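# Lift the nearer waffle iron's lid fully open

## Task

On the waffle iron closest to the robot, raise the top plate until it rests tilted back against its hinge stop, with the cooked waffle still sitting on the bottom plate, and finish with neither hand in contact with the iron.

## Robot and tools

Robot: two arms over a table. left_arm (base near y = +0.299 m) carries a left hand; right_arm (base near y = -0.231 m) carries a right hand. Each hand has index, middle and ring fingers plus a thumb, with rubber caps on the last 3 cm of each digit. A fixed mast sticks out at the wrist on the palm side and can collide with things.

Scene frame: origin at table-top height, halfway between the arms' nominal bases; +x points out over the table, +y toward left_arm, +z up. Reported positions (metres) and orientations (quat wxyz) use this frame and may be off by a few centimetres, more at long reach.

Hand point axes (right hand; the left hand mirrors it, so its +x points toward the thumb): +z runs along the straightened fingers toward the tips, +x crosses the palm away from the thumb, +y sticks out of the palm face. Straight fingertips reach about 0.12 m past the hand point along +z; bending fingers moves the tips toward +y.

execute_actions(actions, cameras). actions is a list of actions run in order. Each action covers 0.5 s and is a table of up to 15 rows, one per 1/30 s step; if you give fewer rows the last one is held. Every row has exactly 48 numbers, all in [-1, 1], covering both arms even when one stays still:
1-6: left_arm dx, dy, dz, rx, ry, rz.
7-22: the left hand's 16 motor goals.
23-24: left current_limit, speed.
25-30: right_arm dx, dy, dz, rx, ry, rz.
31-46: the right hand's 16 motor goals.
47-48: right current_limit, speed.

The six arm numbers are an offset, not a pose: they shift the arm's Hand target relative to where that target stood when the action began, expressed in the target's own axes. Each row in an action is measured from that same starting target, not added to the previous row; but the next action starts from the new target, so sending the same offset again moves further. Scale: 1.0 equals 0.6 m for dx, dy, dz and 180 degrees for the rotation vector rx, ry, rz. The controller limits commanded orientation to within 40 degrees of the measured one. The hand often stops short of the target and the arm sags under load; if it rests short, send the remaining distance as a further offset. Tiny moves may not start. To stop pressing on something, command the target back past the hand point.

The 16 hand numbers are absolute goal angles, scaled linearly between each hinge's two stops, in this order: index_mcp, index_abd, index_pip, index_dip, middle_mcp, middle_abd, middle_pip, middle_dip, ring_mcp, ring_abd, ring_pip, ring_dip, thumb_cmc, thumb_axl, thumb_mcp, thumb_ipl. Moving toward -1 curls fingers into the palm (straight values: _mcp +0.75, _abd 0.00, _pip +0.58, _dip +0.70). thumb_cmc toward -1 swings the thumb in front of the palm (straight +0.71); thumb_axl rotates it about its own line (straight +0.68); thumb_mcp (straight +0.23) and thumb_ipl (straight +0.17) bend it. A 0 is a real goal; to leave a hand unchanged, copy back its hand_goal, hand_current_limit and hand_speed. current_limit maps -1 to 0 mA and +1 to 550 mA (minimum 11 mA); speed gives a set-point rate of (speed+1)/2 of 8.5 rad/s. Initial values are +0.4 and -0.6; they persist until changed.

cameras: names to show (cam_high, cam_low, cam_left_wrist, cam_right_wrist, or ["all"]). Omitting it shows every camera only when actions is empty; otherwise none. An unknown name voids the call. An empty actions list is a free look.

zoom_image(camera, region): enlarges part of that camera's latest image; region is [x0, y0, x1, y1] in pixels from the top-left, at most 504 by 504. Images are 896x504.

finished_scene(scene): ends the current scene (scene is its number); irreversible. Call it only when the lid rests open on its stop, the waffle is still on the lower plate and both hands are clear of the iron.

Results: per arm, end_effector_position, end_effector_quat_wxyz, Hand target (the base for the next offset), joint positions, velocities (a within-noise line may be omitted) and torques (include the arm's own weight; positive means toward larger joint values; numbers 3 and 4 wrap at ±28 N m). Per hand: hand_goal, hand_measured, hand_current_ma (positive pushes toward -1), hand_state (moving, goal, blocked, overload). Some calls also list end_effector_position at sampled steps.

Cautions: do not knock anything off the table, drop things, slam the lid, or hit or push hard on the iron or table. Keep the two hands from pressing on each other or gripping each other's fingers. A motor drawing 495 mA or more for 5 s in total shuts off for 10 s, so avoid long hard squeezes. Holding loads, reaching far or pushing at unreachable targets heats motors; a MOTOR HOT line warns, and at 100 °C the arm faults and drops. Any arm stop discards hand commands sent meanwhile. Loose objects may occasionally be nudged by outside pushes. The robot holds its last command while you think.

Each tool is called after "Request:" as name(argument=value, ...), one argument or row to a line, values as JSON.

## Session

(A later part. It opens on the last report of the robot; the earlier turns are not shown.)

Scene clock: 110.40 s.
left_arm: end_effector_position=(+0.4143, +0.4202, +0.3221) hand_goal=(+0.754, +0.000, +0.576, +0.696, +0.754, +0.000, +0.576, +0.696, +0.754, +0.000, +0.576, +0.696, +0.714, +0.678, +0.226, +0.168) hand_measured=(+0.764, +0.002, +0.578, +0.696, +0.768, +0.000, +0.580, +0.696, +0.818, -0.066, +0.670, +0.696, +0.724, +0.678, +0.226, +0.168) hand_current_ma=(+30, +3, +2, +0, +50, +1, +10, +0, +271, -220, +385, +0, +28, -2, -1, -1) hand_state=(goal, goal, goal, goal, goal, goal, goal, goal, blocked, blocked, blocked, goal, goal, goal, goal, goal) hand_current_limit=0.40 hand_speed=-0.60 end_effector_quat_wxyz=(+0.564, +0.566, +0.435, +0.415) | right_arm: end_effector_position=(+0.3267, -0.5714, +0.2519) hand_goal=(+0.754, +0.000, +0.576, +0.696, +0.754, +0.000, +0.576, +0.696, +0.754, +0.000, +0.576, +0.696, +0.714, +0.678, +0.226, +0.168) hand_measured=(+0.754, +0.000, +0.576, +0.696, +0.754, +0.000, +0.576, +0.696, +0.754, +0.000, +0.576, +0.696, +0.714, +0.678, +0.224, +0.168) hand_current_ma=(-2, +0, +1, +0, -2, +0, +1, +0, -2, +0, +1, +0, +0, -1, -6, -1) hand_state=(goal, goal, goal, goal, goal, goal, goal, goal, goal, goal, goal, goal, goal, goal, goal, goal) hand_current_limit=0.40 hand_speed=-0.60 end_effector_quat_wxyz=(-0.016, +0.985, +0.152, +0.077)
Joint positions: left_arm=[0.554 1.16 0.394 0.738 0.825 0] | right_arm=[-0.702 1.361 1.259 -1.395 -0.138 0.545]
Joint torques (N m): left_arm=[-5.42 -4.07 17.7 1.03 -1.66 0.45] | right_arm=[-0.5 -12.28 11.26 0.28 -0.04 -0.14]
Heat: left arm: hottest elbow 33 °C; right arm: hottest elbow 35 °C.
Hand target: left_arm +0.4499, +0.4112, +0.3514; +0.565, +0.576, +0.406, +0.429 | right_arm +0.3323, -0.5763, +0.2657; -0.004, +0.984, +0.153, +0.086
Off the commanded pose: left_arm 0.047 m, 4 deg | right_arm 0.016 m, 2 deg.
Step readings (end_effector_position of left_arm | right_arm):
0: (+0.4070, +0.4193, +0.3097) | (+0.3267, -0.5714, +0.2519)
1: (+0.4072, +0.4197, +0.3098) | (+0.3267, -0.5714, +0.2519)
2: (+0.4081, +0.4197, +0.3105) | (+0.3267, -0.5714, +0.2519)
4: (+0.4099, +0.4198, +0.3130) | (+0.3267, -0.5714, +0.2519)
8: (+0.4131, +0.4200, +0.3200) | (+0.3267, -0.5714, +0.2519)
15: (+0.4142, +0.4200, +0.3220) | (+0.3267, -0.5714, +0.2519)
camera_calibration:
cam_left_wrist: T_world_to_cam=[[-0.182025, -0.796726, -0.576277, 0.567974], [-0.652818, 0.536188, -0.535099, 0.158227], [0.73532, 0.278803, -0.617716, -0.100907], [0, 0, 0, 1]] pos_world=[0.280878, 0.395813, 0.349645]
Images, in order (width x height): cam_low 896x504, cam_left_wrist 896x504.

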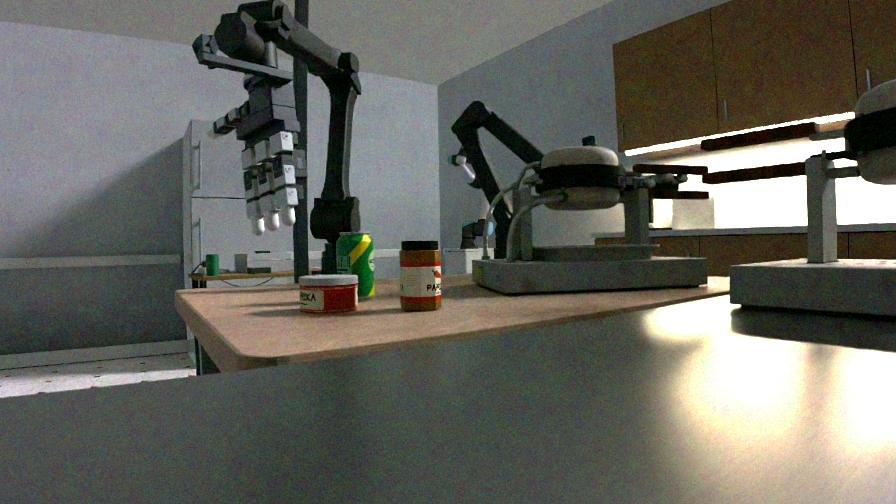

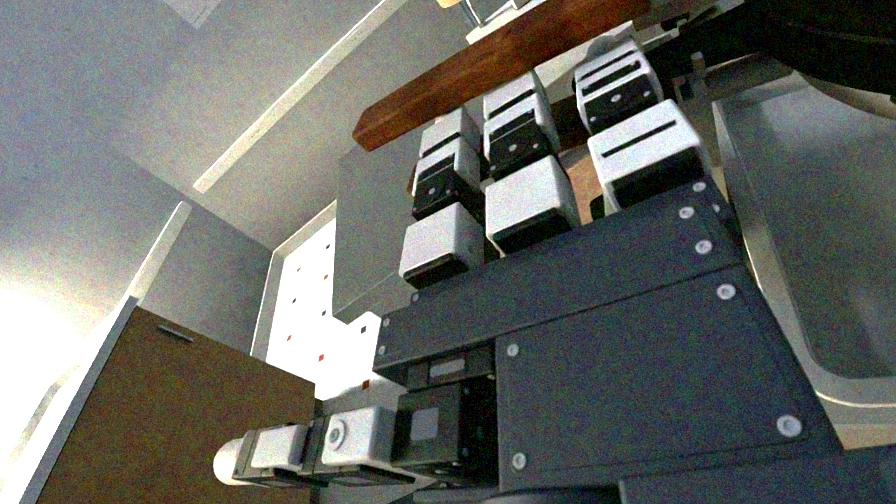

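Request:
execute_actions(
  actions=[
    [[0,-0.035,-0.1,0,0,0,0.754,0,0.576,0.696,0.754,0,0.576,0.696,0.754,0,0.576,0.696,0.714,0.678,0.226,0.168,0.4,-0.6,0,0,0,0,0,0,0.754,0,0.576,0.696,0.754,0,0.576,0.696,0.754,0,0.576,0.696,0.714,0.678,0.226,0.168,0.4,-0.6]],
    [[0.05,0,0,0,0,0,0.754,0,0.576,0.696,0.754,0,0.576,0.696,0.754,0,0.576,0.696,0.714,0.678,0.226,0.168,0.4,-0.6,0,0,0,0,0,0,0.754,0,0.576,0.696,0.754,0,0.576,0.696,0.754,0,0.576,0.696,0.714,0.678,0.226,0.168,0.4,-0.6]],
  ],
  cameras=["cam_low","cam_left_wrist"],
)

Request:
zoom_image(
  camera="cam_low",
  region=[610, 150, 710, 210],
)

Scene clock: 123.17 s.
left_arm: end_effector_position=(+0.3948, +0.4490, +0.3086) hand_goal=(+0.754, +0.000, +0.576, +0.696, +0.754, +0.000, +0.576, +0.696, +0.754, +0.000, +0.576, +0.696, +0.714, +0.678, +0.226, +0.168) hand_measured=(+0.770, +0.000, +0.582, +0.698, +0.772, +0.000, +0.582, +0.698, +0.776, -0.002, +0.584, +0.696, +0.724, +0.678, +0.226, +0.168) hand_current_ma=(+57, +1, +17, +2, +64, -1, +18, +2, +77, -6, +20, +0, +28, -2, -1, -1) hand_state=(goal, goal, goal, goal, goal, goal, goal, goal, blocked, goal, goal, goal, goal, goal, goal, goal) hand_current_limit=0.40 hand_speed=-0.60 end_effector_quat_wxyz=(+0.569, +0.575, +0.427, +0.404) | right_arm: end_effector_position=(+0.3267, -0.5714, +0.2519) hand_goal=(+0.754, +0.000, +0.576, +0.696, +0.754, +0.000, +0.576, +0.696, +0.754, +0.000, +0.576, +0.696, +0.714, +0.678, +0.226, +0.168) hand_measured=(+0.754, +0.000, +0.576, +0.696, +0.754, +0.000, +0.576, +0.696, +0.754, +0.000, +0.576, +0.696, +0.714, +0.678, +0.224, +0.168) hand_current_ma=(-2, +0, +1, +0, -2, +0, +1, +0, -2, +0, +1, +0, +0, -1, -6, -1) hand_state=(goal, goal, goal, goal, goal, goal, goal, goal, goal, goal, goal, goal, goal, goal, goal, goal) hand_current_limit=0.40 hand_speed=-0.60 end_effector_quat_wxyz=(-0.016, +0.985, +0.152, +0.077)
Joint positions: left_arm=[0.692 1.212 0.39 0.773 0.996 0.019] | right_arm=[-0.702 1.361 1.259 -1.395 -0.138 0.545]
Joint torques (N m): left_arm=[0.62 -6.07 13.23 2.29 0.15 0.3] | right_arm=[-1.2 -12.1 11.3 0.36 -0.09 -0.14]
Heat: left arm: hottest elbow 36 °C; right arm: hottest elbow 35 °C.
Hand target: left_arm +0.4021, +0.4586, +0.3308; +0.565, +0.576, +0.407, +0.429 | right_arm +0.3323, -0.5763, +0.2657; -0.004, +0.984, +0.153, +0.086
Off the commanded pose: left_arm 0.025 m, 4 deg | right_arm 0.016 m, 2 deg.
Step readings (end_effector_position of left_arm | right_arm):
0: (+0.4143, +0.4202, +0.3220) | (+0.3267, -0.5714, +0.2519)
1: (+0.4143, +0.4198, +0.3220) | (+0.3267, -0.5714, +0.2519)
2: (+0.4135, +0.4197, +0.3222) | (+0.3267, -0.5714, +0.2519)
4: (+0.4108, +0.4185, +0.3224) | (+0.3267, -0.5714, +0.2519)
8: (+0.4047, +0.4232, +0.3233) | (+0.3267, -0.5714, +0.2519)
15: (+0.4004, +0.4281, +0.3234) | (+0.3267, -0.5714, +0.2519)
16: (+0.4001, +0.4278, +0.3233) | (+0.3267, -0.5714, +0.2519)
17: (+0.3993, +0.4280, +0.3232) | (+0.3267, -0.5714, +0.2519)
19: (+0.3965, +0.4315, +0.3221) | (+0.3267, -0.5714, +0.2519)
23: (+0.3941, +0.4458, +0.3139) | (+0.3267, -0.5714, +0.2519)
30: (+0.3950, +0.4492, +0.3081) | (+0.3267, -0.5714, +0.2519)
camera_calibration:
cam_left_wrist: T_world_to_cam=[[-0.21164, -0.789501, -0.576104, 0.588129], [-0.638708, 0.557896, -0.52991, 0.105914], [0.739771, 0.255812, -0.622334, -0.0928817], [0, 0, 0, 1]] pos_world=[0.260831, 0.429, 0.337145]
Images, in order (width x height): cam_low 896x504, cam_left_wrist 896x504.

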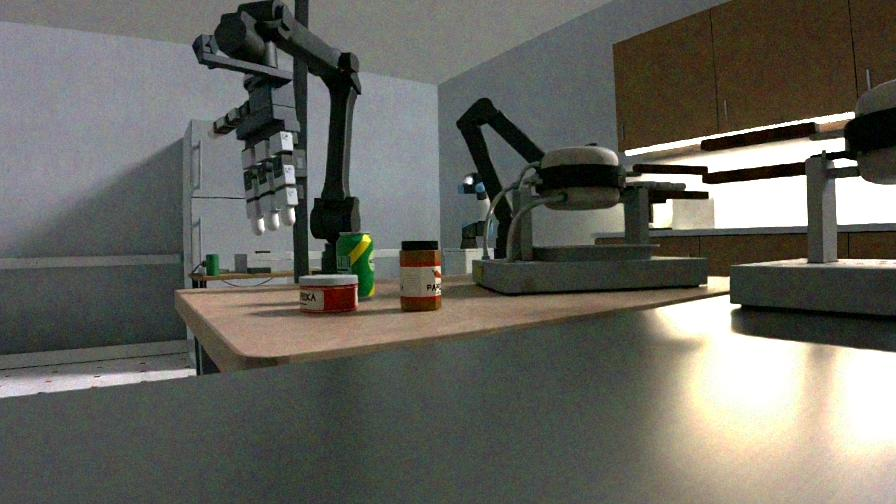

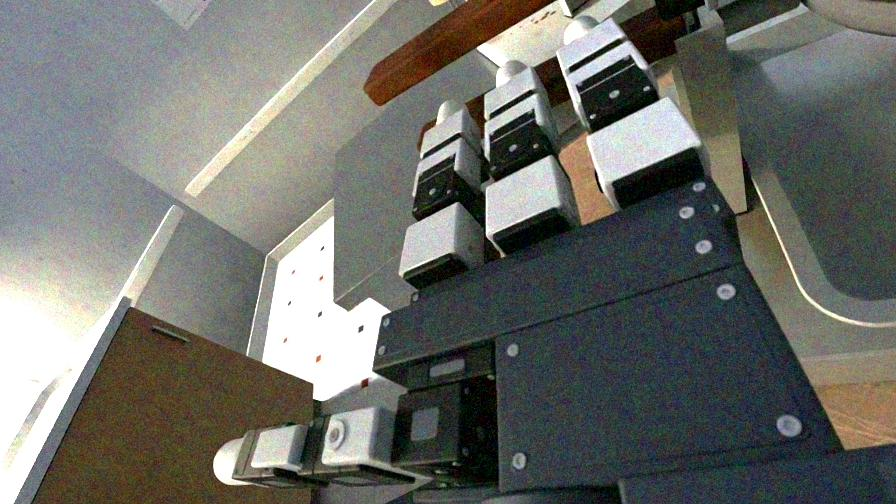

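Scaled by 5.040 from the camera's 896x504 image, which has a finer 1280x720 frame.

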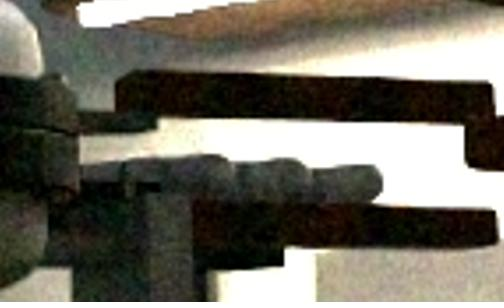

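Request:
execute_actions(
  actions=[
    [[0,0.016,0.02,0,0,0,0.754,0,0.576,0.696,0.754,0,0.576,0.696,0.754,0,0.576,0.696,0.714,0.678,0.226,0.168,0.4,-0.6,0,0,0,0,0,0,0.754,0,0.576,0.696,0.754,0,0.576,0.696,0.754,0,0.576,0.696,0.714,0.678,0.226,0.168,0.4,-0.6]],
  ],
  cameras=["cam_low"],
)

Request:
zoom_image(
  camera="cam_low",
  region=[610, 150, 710, 210],
)

Scene clock: 130.57 s.
left_arm: end_effector_position=(+0.4010, +0.4526, +0.3156) hand_goal=(+0.754, +0.000, +0.576, +0.696, +0.754, +0.000, +0.576, +0.696, +0.754, +0.000, +0.576, +0.696, +0.714, +0.678, +0.226, +0.168) hand_measured=(+0.770, +0.000, +0.582, +0.698, +0.772, +0.000, +0.582, +0.698, +0.776, -0.002, +0.584, +0.696, +0.724, +0.678, +0.226, +0.168) hand_current_ma=(+57, +1, +17, +2, +64, -1, +18, +2, +77, -5, +20, +0, +28, -2, -1, -1) hand_state=(goal, goal, goal, goal, goal, goal, goal, goal, blocked, goal, goal, goal, goal, goal, goal, goal) hand_current_limit=0.40 hand_speed=-0.60 end_effector_quat_wxyz=(+0.565, +0.572, +0.429, +0.412) | right_arm: end_effector_position=(+0.3267, -0.5714, +0.2519) hand_goal=(+0.754, +0.000, +0.576, +0.696, +0.754, +0.000, +0.576, +0.696, +0.754, +0.000, +0.576, +0.696, +0.714, +0.678, +0.226, +0.168) hand_measured=(+0.754, +0.000, +0.576, +0.696, +0.754, +0.000, +0.576, +0.696, +0.754, +0.000, +0.576, +0.696, +0.714, +0.678, +0.224, +0.168) hand_current_ma=(-2, +0, +1, +0, -2, +0, +1, +0, -2, +0, +1, +0, +0, -1, -6, -1) hand_state=(goal, goal, goal, goal, goal, goal, goal, goal, goal, goal, goal, goal, goal, goal, goal, goal) hand_current_limit=0.40 hand_speed=-0.60 end_effector_quat_wxyz=(-0.016, +0.985, +0.152, +0.077)
Joint positions: left_arm=[0.682 1.212 0.41 0.763 0.969 0.019] | right_arm=[-0.702 1.361 1.259 -1.395 -0.138 0.545]
Joint torques (N m): left_arm=[-1.2 -7.18 14.12 1.4 -0.1 0.25] | right_arm=[-0.15 -12.45 11.23 0.38 -0.04 -0.11]
Heat: left arm: hottest elbow 36 °C; right arm: hottest elbow 35 °C.
Hand target: left_arm +0.4135, +0.4547, +0.3405; +0.565, +0.576, +0.407, +0.429 | right_arm +0.3323, -0.5763, +0.2657; -0.004, +0.984, +0.153, +0.086
Off the commanded pose: left_arm 0.028 m, 3 deg | right_arm 0.016 m, 2 deg.
Step readings (end_effector_position of left_arm | right_arm):
0: (+0.3948, +0.4490, +0.3086) | (+0.3267, -0.5714, +0.2519)
1: (+0.3948, +0.4491, +0.3086) | (+0.3267, -0.5714, +0.2519)
2: (+0.3949, +0.4496, +0.3086) | (+0.3267, -0.5714, +0.2519)
4: (+0.3955, +0.4513, +0.3090) | (+0.3267, -0.5714, +0.2519)
8: (+0.3985, +0.4531, +0.3128) | (+0.3267, -0.5714, +0.2519)
15: (+0.4009, +0.4524, +0.3158) | (+0.3267, -0.5714, +0.2519)
Images, in order (width x height): cam_low 896x504.

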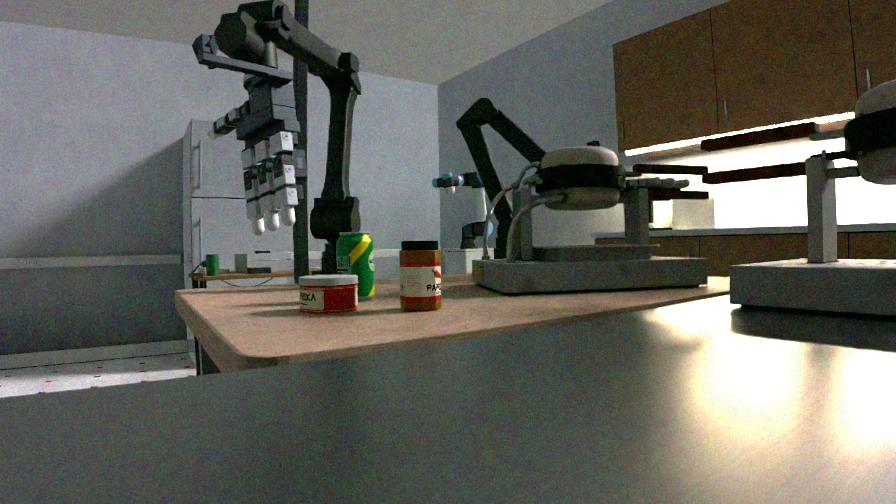

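Scaled by 5.040 from the camera's 896x504 image, which has a finer 1280x720 frame.

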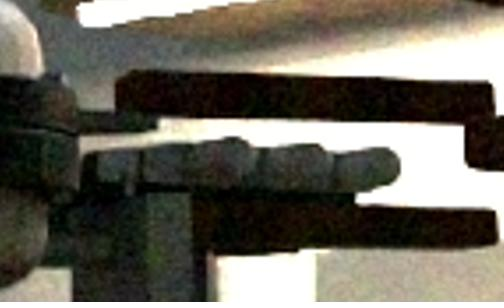

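Request:
execute_actions(
  actions=[
    [[0,0.01,0.07,0,0,0,0.754,0,0.576,0.696,0.754,0,0.576,0.696,0.754,0,0.576,0.696,0.714,0.678,0.226,0.168,0.4,-0.6,0,0,0,0,0,0,0.754,0,0.576,0.696,0.754,0,0.576,0.696,0.754,0,0.576,0.696,0.714,0.678,0.226,0.168,0.4,-0.6]],
  ],
  cameras=["cam_low","cam_left_wrist"],
)

Request:
zoom_image(
  camera="cam_low",
  region=[610, 150, 710, 210],
)

Scene clock: 135.60 s.
left_arm: end_effector_position=(+0.4374, +0.4383, +0.3232) hand_goal=(+0.754, +0.000, +0.576, +0.696, +0.754, +0.000, +0.576, +0.696, +0.754, +0.000, +0.576, +0.696, +0.714, +0.678, +0.226, +0.168) hand_measured=(+0.774, +0.000, +0.584, +0.698, +0.774, +0.000, +0.584, +0.698, +0.776, -0.002, +0.584, +0.696, +0.724, +0.678, +0.226, +0.168) hand_current_ma=(+68, +1, +22, +3, +73, +0, +21, +2, +80, -2, +21, +0, +28, -2, -1, -1) hand_state=(goal, goal, goal, goal, blocked, goal, goal, goal, blocked, goal, goal, goal, goal, goal, goal, goal) hand_current_limit=0.40 hand_speed=-0.60 end_effector_quat_wxyz=(+0.564, +0.574, +0.427, +0.413) | right_arm: end_effector_position=(+0.3267, -0.5714, +0.2519) hand_goal=(+0.754, +0.000, +0.576, +0.696, +0.754, +0.000, +0.576, +0.696, +0.754, +0.000, +0.576, +0.696, +0.714, +0.678, +0.226, +0.168) hand_measured=(+0.754, +0.000, +0.576, +0.696, +0.754, +0.000, +0.576, +0.696, +0.754, +0.000, +0.576, +0.696, +0.714, +0.678, +0.224, +0.168) hand_current_ma=(-2, +0, +1, +0, -2, +0, +1, +0, -2, +0, +1, +0, +0, -1, -6, -1) hand_state=(goal, goal, goal, goal, goal, goal, goal, goal, goal, goal, goal, goal, goal, goal, goal, goal) hand_current_limit=0.40 hand_speed=-0.60 end_effector_quat_wxyz=(-0.016, +0.985, +0.152, +0.077)
Joint positions: left_arm=[0.576 1.258 0.473 0.75 0.866 0.019] | right_arm=[-0.702 1.361 1.259 -1.395 -0.138 0.545]
Joint torques (N m): left_arm=[-1.03 -7 14.71 1.61 -0.14 0.28] | right_arm=[-0.97 -12.45 11.29 0.42 -0.05 -0.09]
Heat: left arm: hottest elbow 37 °C; right arm: hottest elbow 35 °C.
Hand target: left_arm +0.4534, +0.4417, +0.3468; +0.565, +0.576, +0.406, +0.429 | right_arm +0.3323, -0.5763, +0.2657; -0.004, +0.984, +0.153, +0.086
Off the commanded pose: left_arm 0.029 m, 3 deg | right_arm 0.016 m, 2 deg.
Step readings (end_effector_position of left_arm | right_arm):
0: (+0.4010, +0.4526, +0.3156) | (+0.3267, -0.5714, +0.2519)
1: (+0.4013, +0.4531, +0.3158) | (+0.3267, -0.5714, +0.2519)
2: (+0.4030, +0.4538, +0.3161) | (+0.3267, -0.5714, +0.2519)
4: (+0.4111, +0.4509, +0.3182) | (+0.3267, -0.5714, +0.2519)
8: (+0.4290, +0.4388, +0.3234) | (+0.3267, -0.5714, +0.2519)
15: (+0.4372, +0.4382, +0.3233) | (+0.3267, -0.5714, +0.2519)
camera_calibration:
cam_left_wrist: T_world_to_cam=[[-0.196374, -0.784975, -0.587582, 0.592102], [-0.642195, 0.555802, -0.527892, 0.148597], [0.740961, 0.273678, -0.613252, -0.123902], [0, 0, 0, 1]] pos_world=[0.303508, 0.416104, 0.350368]
Images, in order (width x height): cam_low 896x504, cam_left_wrist 896x504.

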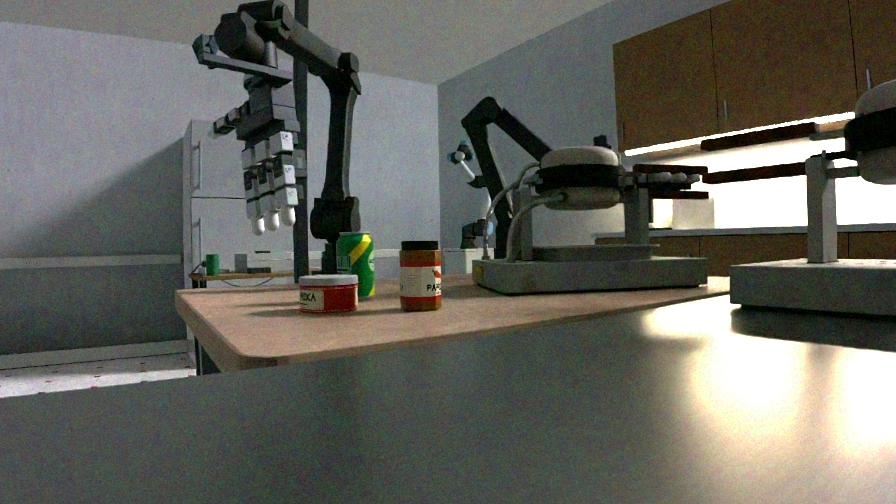

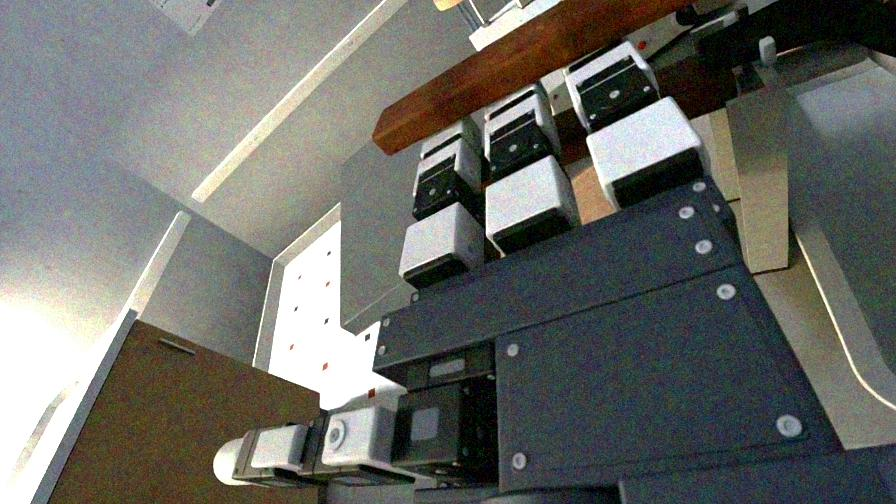

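Scaled by 5.040 from the camera's 896x504 image, which has a finer 1280x720 frame.

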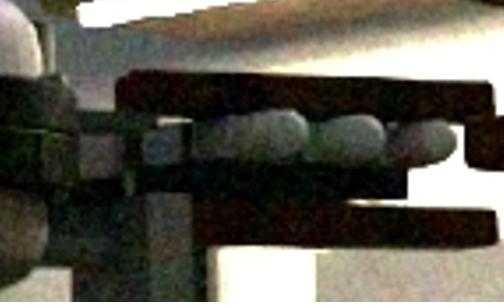

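Request:
execute_actions(
  actions=[
    [[0,-0.008,0.06,0,0,0,0.754,0,0.576,0.696,0.754,0,0.576,0.696,0.754,0,0.576,0.696,0.714,0.678,0.226,0.168,0.4,-0.6,0,0,0,0,0,0,0.754,0,0.576,0.696,0.754,0,0.576,0.696,0.754,0,0.576,0.696,0.714,0.678,0.226,0.168,0.4,-0.6]],
  ],
  cameras=["cam_low","cam_left_wrist"],
)

Request:
zoom_image(
  camera="cam_low",
  region=[610, 150, 710, 210],
)

Scene clock: 141.03 s.
left_arm: end_effector_position=(+0.4594, +0.4354, +0.3226) hand_goal=(+0.754, +0.000, +0.576, +0.696, +0.754, +0.000, +0.576, +0.696, +0.754, +0.000, +0.576, +0.696, +0.714, +0.678, +0.226, +0.168) hand_measured=(+0.772, +0.000, +0.584, +0.698, +0.778, +0.000, +0.584, +0.698, +0.814, -0.002, +0.582, +0.696, +0.724, +0.678, +0.226, +0.168) hand_current_ma=(+64, +1, +21, +3, +86, +0, +21, +2, +245, -2, +19, +0, +30, -2, -1, -1) hand_state=(goal, goal, goal, goal, blocked, goal, goal, goal, blocked, goal, goal, goal, goal, goal, goal, goal) hand_current_limit=0.40 hand_speed=-0.60 end_effector_quat_wxyz=(+0.562, +0.572, +0.431, +0.414) | right_arm: end_effector_position=(+0.3267, -0.5714, +0.2519) hand_goal=(+0.754, +0.000, +0.576, +0.696, +0.754, +0.000, +0.576, +0.696, +0.754, +0.000, +0.576, +0.696, +0.714, +0.678, +0.226, +0.168) hand_measured=(+0.754, +0.000, +0.576, +0.696, +0.754, +0.000, +0.576, +0.696, +0.754, +0.000, +0.576, +0.696, +0.714, +0.678, +0.224, +0.168) hand_current_ma=(-2, +0, +1, +0, -2, +0, +1, +0, -2, +0, +1, +0, +0, -1, -6, -1) hand_state=(goal, goal, goal, goal, goal, goal, goal, goal, goal, goal, goal, goal, goal, goal, goal, goal) hand_current_limit=0.40 hand_speed=-0.60 end_effector_quat_wxyz=(-0.016, +0.985, +0.152, +0.077)
Joint positions: left_arm=[0.529 1.306 0.513 0.758 0.809 0.015] | right_arm=[-0.702 1.361 1.259 -1.395 -0.138 0.545]
Joint torques (N m): left_arm=[-3.25 -5.36 15.94 2.19 -1.02 0.33] | right_arm=[-0.03 -12.69 11.18 0.21 -0.05 -0.13]
Heat: left arm: hottest elbow 37 °C; right arm: hottest elbow 35 °C.
Hand target: left_arm +0.4878, +0.4310, +0.3420; +0.565, +0.576, +0.407, +0.428 | right_arm +0.3323, -0.5763, +0.2657; -0.004, +0.984, +0.153, +0.086
Off the commanded pose: left_arm 0.035 m, 3 deg | right_arm 0.016 m, 2 deg.
Step readings (end_effector_position of left_arm | right_arm):
0: (+0.4374, +0.4384, +0.3231) | (+0.3267, -0.5714, +0.2519)
1: (+0.4377, +0.4386, +0.3231) | (+0.3267, -0.5714, +0.2519)
2: (+0.4395, +0.4389, +0.3228) | (+0.3267, -0.5714, +0.2519)
4: (+0.4479, +0.4390, +0.3219) | (+0.3267, -0.5714, +0.2519)
8: (+0.4594, +0.4353, +0.3225) | (+0.3267, -0.5714, +0.2519)
15: (+0.4594, +0.4354, +0.3226) | (+0.3267, -0.5714, +0.2519)
camera_calibration:
cam_left_wrist: T_world_to_cam=[[-0.190367, -0.788317, -0.585078, 0.591607], [-0.648851, 0.54828, -0.527619, 0.170303], [0.736718, 0.279187, -0.615875, -0.13936], [0, 0, 0, 1]] pos_world=[0.325793, 0.411908, 0.350163]
Images, in order (width x height): cam_low 896x504, cam_left_wrist 896x504.

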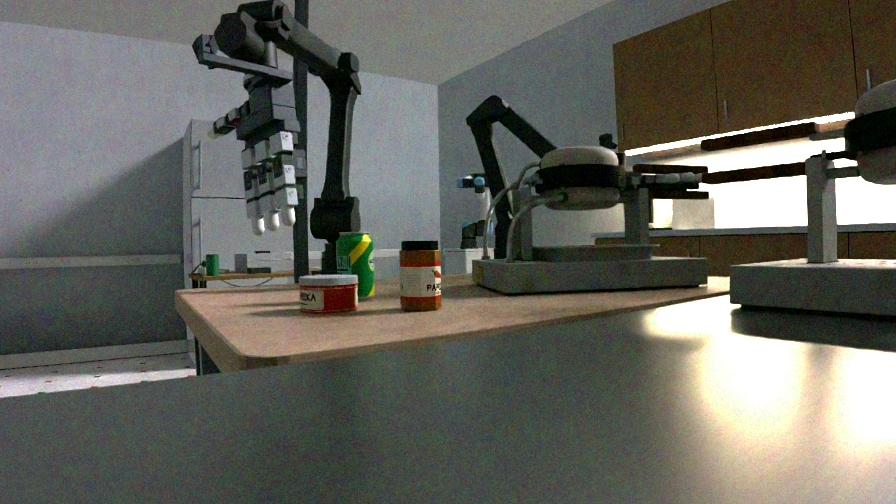

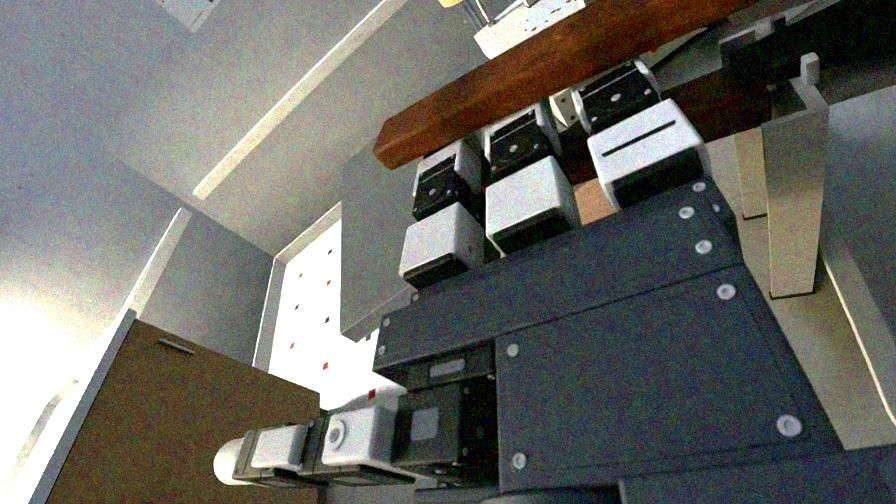

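Scaled by 5.040 from the camera's 896x504 image, which has a finer 1280x720 frame.

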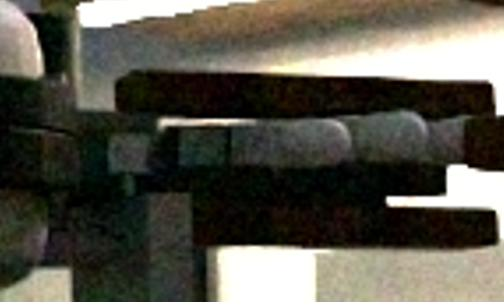

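Request:
execute_actions(
  actions=[
    [[0,0.05,-0.02,0,0,0.02,0.754,0,0.576,0.696,0.754,0,0.576,0.696,0.754,0,0.576,0.696,0.714,0.678,0.226,0.168,0.75,-0.6,0,0,0,0,0,0,0.754,0,0.576,0.696,0.754,0,0.576,0.696,0.754,0,0.576,0.696,0.714,0.678,0.226,0.168,0.4,-0.6]],
    [[0,0.05,0,0,0,0.02,0.754,0,0.576,0.696,0.754,0,0.576,0.696,0.754,0,0.576,0.696,0.714,0.678,0.226,0.168,0.75,-0.6,0,0,0,0,0,0,0.754,0,0.576,0.696,0.754,0,0.576,0.696,0.754,0,0.576,0.696,0.714,0.678,0.226,0.168,0.4,-0.6]],
  ],
  cameras=["cam_low","cam_left_wrist"],
)

Scene clock: 146.37 s.
left_arm: end_effector_position=(+0.4651, +0.4302, +0.3291) hand_goal=(+0.754, +0.000, +0.576, +0.696, +0.754, +0.000, +0.576, +0.696, +0.754, +0.000, +0.576, +0.696, +0.714, +0.678, +0.226, +0.168) hand_measured=(+0.784, +0.000, +0.584, +0.698, +0.784, +0.000, +0.584, +0.698, +0.784, -0.002, +0.582, +0.696, +0.724, +0.678, +0.226, +0.168) hand_current_ma=(+109, +1, +21, +3, +108, +0, +21, +2, +112, -2, +19, +0, +30, -2, -1, -1) hand_state=(blocked, goal, goal, goal, blocked, goal, goal, goal, blocked, goal, goal, goal, goal, goal, goal, goal) hand_current_limit=0.75 hand_speed=-0.60 end_effector_quat_wxyz=(+0.536, +0.602, +0.430, +0.407) | right_arm: end_effector_position=(+0.3267, -0.5714, +0.2519) hand_goal=(+0.754, +0.000, +0.576, +0.696, +0.754, +0.000, +0.576, +0.696, +0.754, +0.000, +0.576, +0.696, +0.714, +0.678, +0.226, +0.168) hand_measured=(+0.754, +0.000, +0.576, +0.696, +0.754, +0.000, +0.576, +0.696, +0.754, +0.000, +0.576, +0.696, +0.714, +0.678, +0.224, +0.168) hand_current_ma=(-2, +0, +1, +0, -2, +0, +1, +0, -2, +0, +1, +0, +0, -1, -6, -1) hand_state=(goal, goal, goal, goal, goal, goal, goal, goal, goal, goal, goal, goal, goal, goal, goal, goal) hand_current_limit=0.40 hand_speed=-0.60 end_effector_quat_wxyz=(-0.016, +0.985, +0.152, +0.077)
Joint positions: left_arm=[0.531 1.245 0.554 0.552 0.818 0.132] | right_arm=[-0.702 1.361 1.259 -1.395 -0.138 0.545]
Joint torques (N m): left_arm=[-0.15 -11.46 18.32 2.15 0.42 0.4] | right_arm=[-0.85 -11.99 11.26 0.35 -0.05 -0.11]
Heat: left arm: hottest elbow 37 °C; right arm: hottest elbow 35 °C.
Hand target: left_arm +0.4748, +0.4310, +0.4019; +0.537, +0.601, +0.370, +0.463 | right_arm +0.3323, -0.5763, +0.2657; -0.004, +0.984, +0.153, +0.086
Off the commanded pose: left_arm 0.074 m, 9 deg | right_arm 0.016 m, 2 deg.
Step readings (end_effector_position of left_arm | right_arm):
0: (+0.4594, +0.4354, +0.3226) | (+0.3267, -0.5714, +0.2519)
1: (+0.4594, +0.4354, +0.3226) | (+0.3267, -0.5714, +0.2519)
2: (+0.4595, +0.4353, +0.3225) | (+0.3267, -0.5714, +0.2519)
4: (+0.4603, +0.4353, +0.3234) | (+0.3267, -0.5714, +0.2519)
8: (+0.4616, +0.4341, +0.3246) | (+0.3267, -0.5714, +0.2519)
15: (+0.4625, +0.4332, +0.3253) | (+0.3267, -0.5714, +0.2519)
16: (+0.4626, +0.4331, +0.3255) | (+0.3267, -0.5714, +0.2519)
17: (+0.4628, +0.4331, +0.3261) | (+0.3267, -0.5714, +0.2519)
19: (+0.4634, +0.4323, +0.3270) | (+0.3267, -0.5714, +0.2519)
23: (+0.4644, +0.4314, +0.3284) | (+0.3267, -0.5714, +0.2519)
30: (+0.4649, +0.4303, +0.3290) | (+0.3267, -0.5714, +0.2519)
camera_calibration:
cam_left_wrist: T_world_to_cam=[[-0.234986, -0.749481, -0.618918, 0.607595], [-0.668272, 0.586955, -0.457051, 0.14944], [0.705828, 0.306205, -0.638784, -0.127771], [0, 0, 0, 1]] pos_world=[0.332827, 0.40679, 0.362736]
Images, in order (width x height): cam_low 896x504, cam_left_wrist 896x504.

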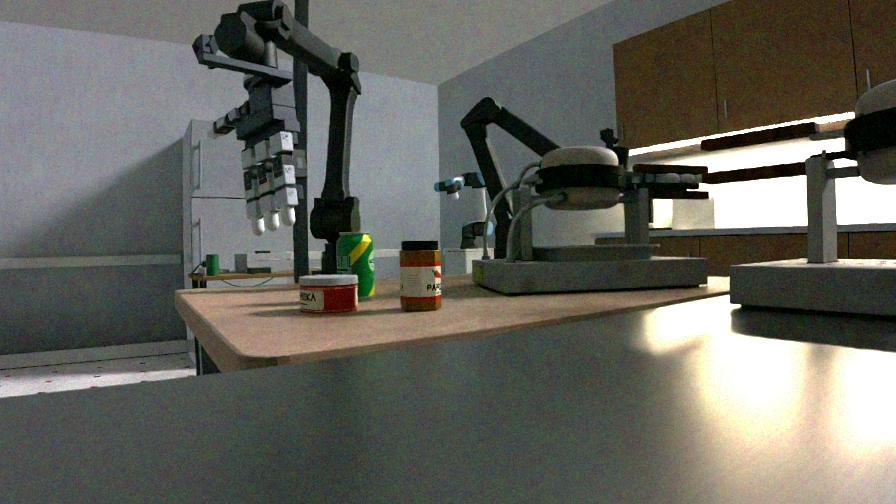

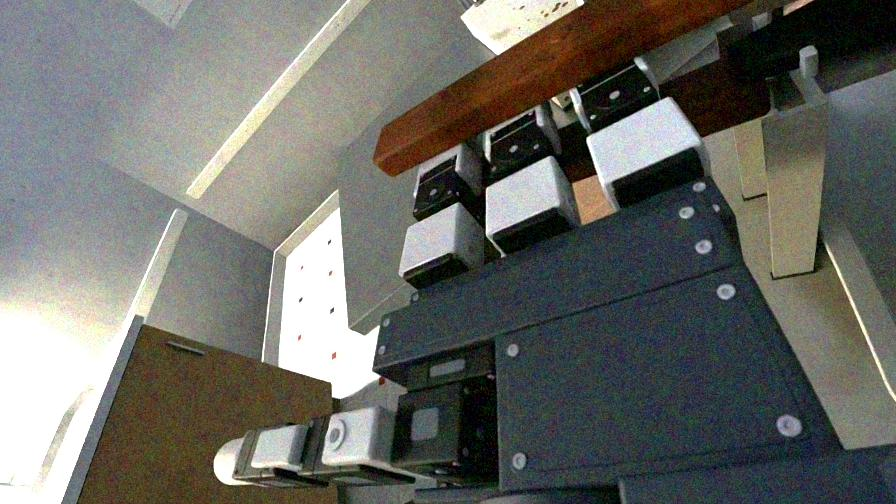

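Request:
execute_actions(
  actions=[
    [[0,0.05,0,0,0,0.015,0.754,0,0.576,0.696,0.754,0,0.576,0.696,0.754,0,0.576,0.696,0.714,0.678,0.226,0.168,0.75,-0.6,0,0,0,0,0,0,0.754,0,0.576,0.696,0.754,0,0.576,0.696,0.754,0,0.576,0.696,0.714,0.678,0.226,0.168,0.4,-0.6]],
    [[0,0.05,0,0,0,0.015,0.754,0,0.576,0.696,0.754,0,0.576,0.696,0.754,0,0.576,0.696,0.714,0.678,0.226,0.168,0.75,-0.6,0,0,0,0,0,0,0.754,0,0.576,0.696,0.754,0,0.576,0.696,0.754,0,0.576,0.696,0.714,0.678,0.226,0.168,0.4,-0.6]],
  ],
  cameras=["cam_low","cam_left_wrist"],
)

Scene clock: 151.37 s.
left_arm: end_effector_position=(+0.4612, +0.4204, +0.3646) hand_goal=(+0.754, +0.000, +0.576, +0.696, +0.754, +0.000, +0.576, +0.696, +0.754, +0.000, +0.576, +0.696, +0.714, +0.678, +0.226, +0.168) hand_measured=(+0.786, +0.000, +0.584, +0.698, +0.788, +0.000, +0.584, +0.698, +0.792, +0.000, +0.582, +0.696, +0.724, +0.678, +0.226, +0.168) hand_current_ma=(+121, +1, +23, +3, +128, +0, +21, +2, +143, -1, +19, +0, +30, -2, -1, -1) hand_state=(blocked, goal, goal, goal, blocked, goal, goal, goal, blocked, goal, goal, goal, goal, goal, goal, goal) hand_current_limit=0.75 hand_speed=-0.60 end_effector_quat_wxyz=(+0.510, +0.628, +0.409, +0.421) | right_arm: end_effector_position=(+0.3267, -0.5714, +0.2519) hand_goal=(+0.754, +0.000, +0.576, +0.696, +0.754, +0.000, +0.576, +0.696, +0.754, +0.000, +0.576, +0.696, +0.714, +0.678, +0.226, +0.168) hand_measured=(+0.754, +0.000, +0.576, +0.696, +0.754, +0.000, +0.576, +0.696, +0.754, +0.000, +0.576, +0.696, +0.714, +0.678, +0.224, +0.168) hand_current_ma=(-2, +0, +1, +0, -2, +0, +1, +0, -2, +0, +1, +0, +0, -1, -6, -1) hand_state=(goal, goal, goal, goal, goal, goal, goal, goal, goal, goal, goal, goal, goal, goal, goal, goal) hand_current_limit=0.40 hand_speed=-0.60 end_effector_quat_wxyz=(-0.016, +0.985, +0.152, +0.077)
Joint positions: left_arm=[0.531 1.142 0.612 0.348 0.816 0.246] | right_arm=[-0.702 1.361 1.259 -1.395 -0.138 0.545]
Joint torques (N m): left_arm=[-0.32 -11.11 21.9 2.58 0.53 0.23] | right_arm=[-0.09 -12.75 11.45 0.4 0.02 -0.1]
Heat: left arm: hottest elbow 38 °C; right arm: hottest elbow 35 °C.
Hand target: left_arm +0.4712, +0.4207, +0.4608; +0.514, +0.617, +0.341, +0.488 | right_arm +0.3323, -0.5763, +0.2657; -0.004, +0.984, +0.153, +0.086
Off the commanded pose: left_arm 0.097 m, 11 deg | right_arm 0.016 m, 2 deg.
Step readings (end_effector_position of left_arm | right_arm):
0: (+0.4651, +0.4302, +0.3291) | (+0.3267, -0.5714, +0.2519)
1: (+0.4651, +0.4301, +0.3293) | (+0.3267, -0.5714, +0.2519)
2: (+0.4654, +0.4300, +0.3299) | (+0.3267, -0.5714, +0.2519)
4: (+0.4657, +0.4298, +0.3309) | (+0.3267, -0.5714, +0.2519)
8: (+0.4645, +0.4281, +0.3335) | (+0.3267, -0.5714, +0.2519)
15: (+0.4642, +0.4269, +0.3371) | (+0.3267, -0.5714, +0.2519)
16: (+0.4642, +0.4268, +0.3372) | (+0.3267, -0.5714, +0.2519)
17: (+0.4644, +0.4267, +0.3377) | (+0.3267, -0.5714, +0.2519)
19: (+0.4645, +0.4262, +0.3401) | (+0.3267, -0.5714, +0.2519)
23: (+0.4624, +0.4236, +0.3526) | (+0.3267, -0.5714, +0.2519)
30: (+0.4609, +0.4204, +0.3645) | (+0.3267, -0.5714, +0.2519)
camera_calibration:
cam_left_wrist: T_world_to_cam=[[-0.244589, -0.690535, -0.680689, 0.623452], [-0.663572, 0.631076, -0.401765, 0.127975], [0.706999, 0.353419, -0.612574, -0.129326], [0, 0, 0, 1]] pos_world=[0.328844, 0.395459, 0.396571]
Images, in order (width x height): cam_low 896x504, cam_left_wrist 896x504.

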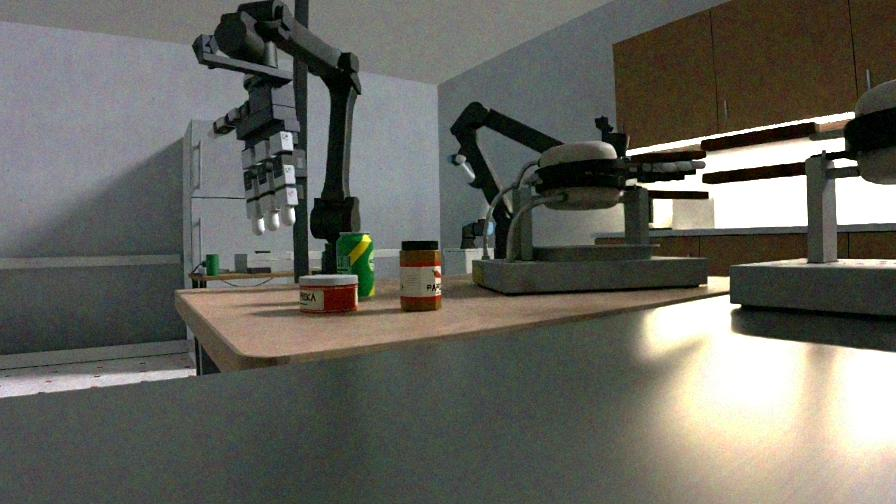

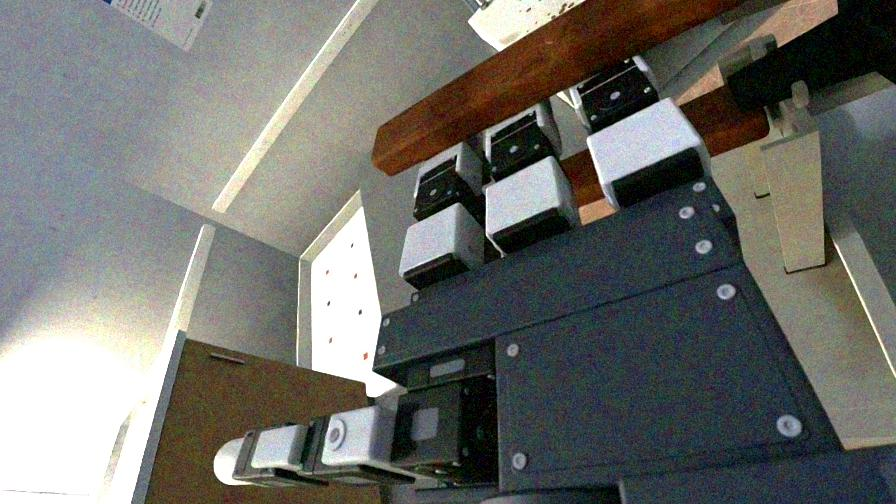

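Request:
execute_actions(
  actions=[
    [[0,0,0.06,0,0,0,0.754,0,0.576,0.696,0.754,0,0.576,0.696,0.754,0,0.576,0.696,0.714,0.678,0.226,0.168,0.75,-0.6,0,0,0,0,0,0,0.754,0,0.576,0.696,0.754,0,0.576,0.696,0.754,0,0.576,0.696,0.714,0.678,0.226,0.168,0.4,-0.6]],
  ],
  cameras=["cam_low","cam_left_wrist"],
)

Scene clock: 156.47 s.
left_arm: end_effector_position=(+0.4836, +0.4142, +0.3694) hand_goal=(+0.754, +0.000, +0.576, +0.696, +0.754, +0.000, +0.576, +0.696, +0.754, +0.000, +0.576, +0.696, +0.714, +0.678, +0.226, +0.168) hand_measured=(+0.784, +0.000, +0.584, +0.698, +0.788, -0.002, +0.578, +0.698, +0.794, +0.000, +0.578, +0.696, +0.724, +0.678, +0.226, +0.168) hand_current_ma=(+112, -2, +20, +3, +130, -2, +6, +2, +154, -2, +5, +0, +30, -2, -1, -1) hand_state=(blocked, goal, goal, goal, blocked, goal, goal, goal, blocked, goal, goal, goal, goal, goal, goal, goal) hand_current_limit=0.75 hand_speed=-0.60 end_effector_quat_wxyz=(+0.502, +0.631, +0.408, +0.428) | right_arm: end_effector_position=(+0.3267, -0.5714, +0.2519) hand_goal=(+0.754, +0.000, +0.576, +0.696, +0.754, +0.000, +0.576, +0.696, +0.754, +0.000, +0.576, +0.696, +0.714, +0.678, +0.226, +0.168) hand_measured=(+0.754, +0.000, +0.576, +0.696, +0.754, +0.000, +0.576, +0.696, +0.754, +0.000, +0.576, +0.696, +0.714, +0.678, +0.224, +0.168) hand_current_ma=(-2, +0, +1, +0, -2, +0, +1, +0, -2, +0, +1, +0, +0, -1, -6, -1) hand_state=(goal, goal, goal, goal, goal, goal, goal, goal, goal, goal, goal, goal, goal, goal, goal, goal) hand_current_limit=0.40 hand_speed=-0.60 end_effector_quat_wxyz=(-0.016, +0.985, +0.152, +0.077)
Joint positions: left_arm=[0.482 1.183 0.658 0.347 0.756 0.255] | right_arm=[-0.702 1.361 1.259 -1.395 -0.138 0.545]
Joint torques (N m): left_arm=[-1.85 -9.47 22.61 3.32 0.25 0.11] | right_arm=[-1.08 -12.45 11.14 0.4 -0.08 -0.11]
Heat: left arm: hottest elbow 41 °C; right arm: hottest elbow 35 °C.
Hand target: left_arm +0.5055, +0.4098, +0.4610; +0.514, +0.617, +0.341, +0.488 | right_arm +0.3323, -0.5763, +0.2657; -0.004, +0.984, +0.153, +0.086
Off the commanded pose: left_arm 0.094 m, 10 deg | right_arm 0.016 m, 2 deg.
Step readings (end_effector_position of left_arm | right_arm):
0: (+0.4612, +0.4204, +0.3645) | (+0.3267, -0.5714, +0.2519)
1: (+0.4613, +0.4205, +0.3647) | (+0.3267, -0.5714, +0.2519)
2: (+0.4619, +0.4206, +0.3649) | (+0.3267, -0.5714, +0.2519)
4: (+0.4653, +0.4201, +0.3660) | (+0.3267, -0.5714, +0.2519)
8: (+0.4751, +0.4159, +0.3686) | (+0.3267, -0.5714, +0.2519)
15: (+0.4829, +0.4142, +0.3696) | (+0.3267, -0.5714, +0.2519)
camera_calibration:
cam_left_wrist: T_world_to_cam=[[-0.237124, -0.678662, -0.695119, 0.624752], [-0.669155, 0.632823, -0.389573, 0.146136], [0.704275, 0.372765, -0.604187, -0.149795], [0, 0, 0, 1]] pos_world=[0.351429, 0.387356, 0.400704]
Images, in order (width x height): cam_low 896x504, cam_left_wrist 896x504.

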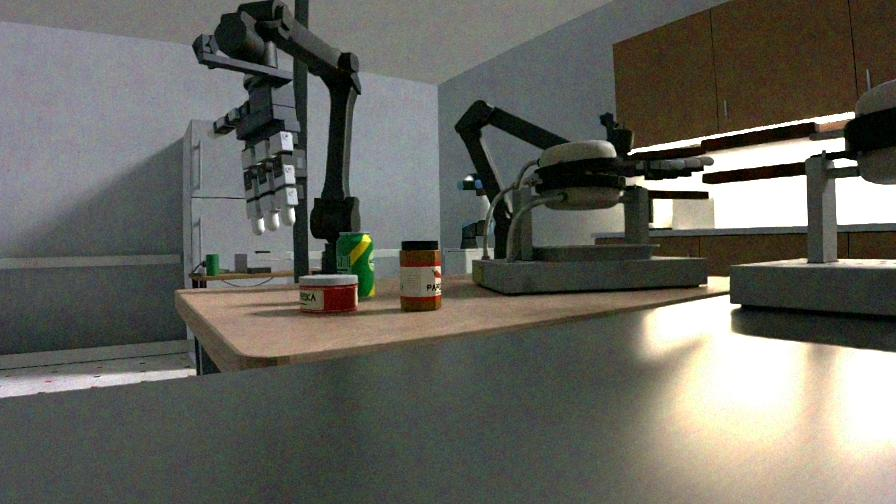

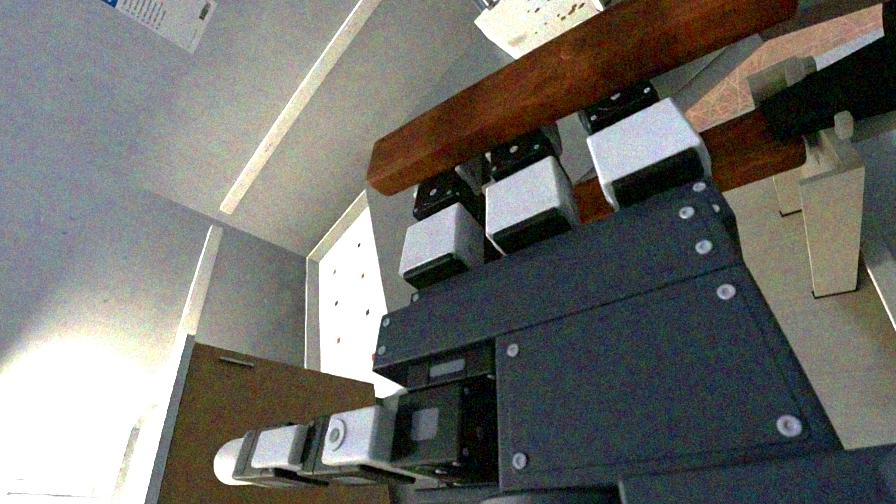

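Request:
execute_actions(
  actions=[
    [[0,0,0.05,0,0,0,0.754,0,0.576,0.696,0.754,0,0.576,0.696,0.754,0,0.576,0.696,0.714,0.678,0.226,0.168,0.75,-0.6,0,0,0,0,0,0,0.754,0,0.576,0.696,0.754,0,0.576,0.696,0.754,0,0.576,0.696,0.714,0.678,0.226,0.168,0.4,-0.6]],
  ],
  cameras=["cam_low","cam_left_wrist"],
)

Scene clock: 159.90 s.
left_arm: end_effector_position=(+0.5112, +0.4059, +0.3670) hand_goal=(+0.754, +0.000, +0.576, +0.696, +0.754, +0.000, +0.576, +0.696, +0.754, +0.000, +0.576, +0.696, +0.714, +0.678, +0.226, +0.168) hand_measured=(+0.782, +0.000, +0.582, +0.698, +0.776, -0.002, +0.578, +0.698, +0.786, +0.000, +0.578, +0.696, +0.724, +0.678, +0.226, +0.168) hand_current_ma=(+100, -2, +19, +3, +77, -2, +6, +2, +120, -2, +5, +0, +30, -2, -1, -1) hand_state=(blocked, goal, goal, goal, blocked, goal, goal, goal, blocked, goal, goal, goal, goal, goal, goal, goal) hand_current_limit=0.75 hand_speed=-0.60 end_effector_quat_wxyz=(+0.497, +0.636, +0.407, +0.427) | right_arm: end_effector_position=(+0.3267, -0.5714, +0.2519) hand_goal=(+0.754, +0.000, +0.576, +0.696, +0.754, +0.000, +0.576, +0.696, +0.754, +0.000, +0.576, +0.696, +0.714, +0.678, +0.226, +0.168) hand_measured=(+0.754, +0.000, +0.576, +0.696, +0.754, +0.000, +0.576, +0.696, +0.754, +0.000, +0.576, +0.696, +0.714, +0.678, +0.224, +0.168) hand_current_ma=(-2, +0, +1, +0, -2, +0, +1, +0, -2, +0, +1, +0, +0, -1, -6, -1) hand_state=(goal, goal, goal, goal, goal, goal, goal, goal, goal, goal, goal, goal, goal, goal, goal, goal) hand_current_limit=0.40 hand_speed=-0.60 end_effector_quat_wxyz=(-0.016, +0.985, +0.152, +0.077)
Joint positions: left_arm=[0.431 1.245 0.708 0.351 0.705 0.262] | right_arm=[-0.702 1.361 1.259 -1.395 -0.138 0.545]
Joint torques (N m): left_arm=[-1.9 -10.52 22.53 3.69 0.19 0.08] | right_arm=[-0.03 -12.34 11.25 0.53 -0.09 -0.16]
Heat: left arm: hottest elbow 42 °C; right arm: hottest elbow 36 °C.
Hand target: left_arm +0.5341, +0.4007, +0.4612; +0.514, +0.617, +0.341, +0.488 | right_arm +0.3323, -0.5763, +0.2657; -0.004, +0.984, +0.153, +0.086
Off the commanded pose: left_arm 0.097 m, 11 deg | right_arm 0.016 m, 2 deg.
Step readings (end_effector_position of left_arm | right_arm):
0: (+0.4836, +0.4142, +0.3694) | (+0.3267, -0.5714, +0.2519)
1: (+0.4838, +0.4143, +0.3696) | (+0.3267, -0.5714, +0.2519)
2: (+0.4852, +0.4142, +0.3693) | (+0.3267, -0.5714, +0.2519)
4: (+0.4908, +0.4129, +0.3690) | (+0.3267, -0.5714, +0.2519)
8: (+0.5051, +0.4077, +0.3673) | (+0.3267, -0.5714, +0.2519)
15: (+0.5109, +0.4061, +0.3666) | (+0.3267, -0.5714, +0.2519)
camera_calibration:
cam_left_wrist: T_world_to_cam=[[-0.24535, -0.67077, -0.699908, 0.626785], [-0.671225, 0.638465, -0.376589, 0.16292], [0.699472, 0.377399, -0.606885, -0.16598], [0, 0, 0, 1]] pos_world=[0.379236, 0.37905, 0.399316]
Images, in order (width x height): cam_low 896x504, cam_left_wrist 896x504.

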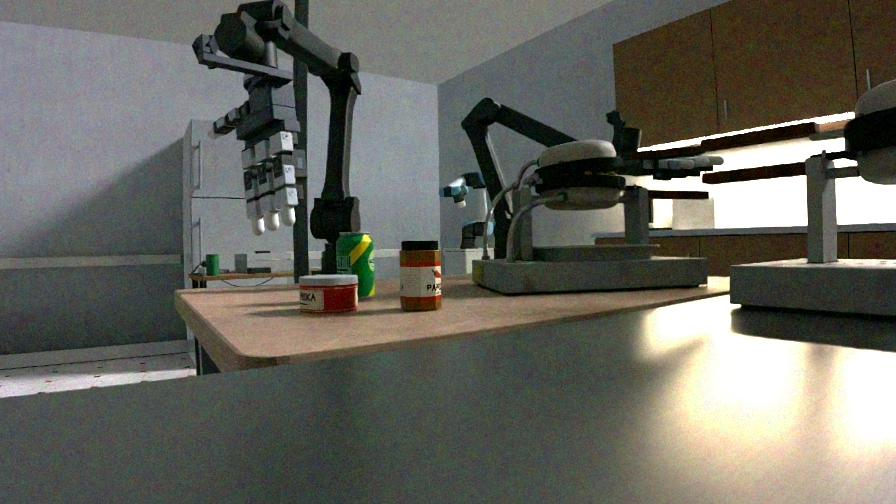

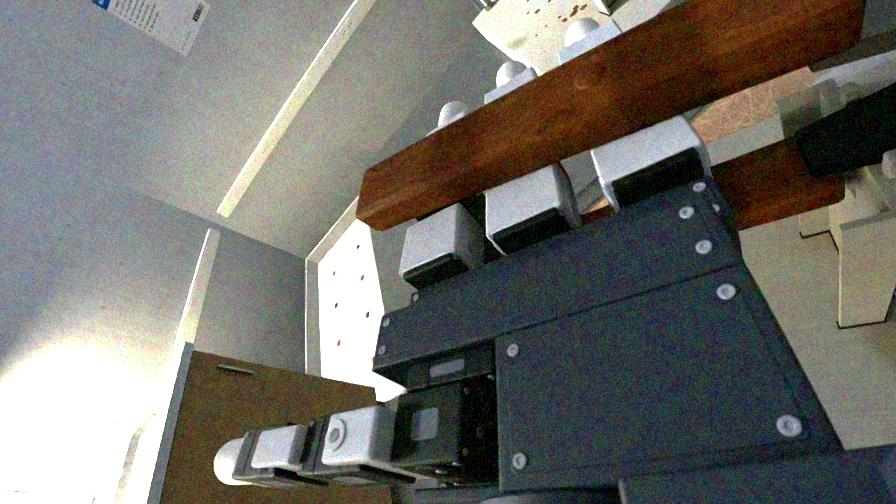

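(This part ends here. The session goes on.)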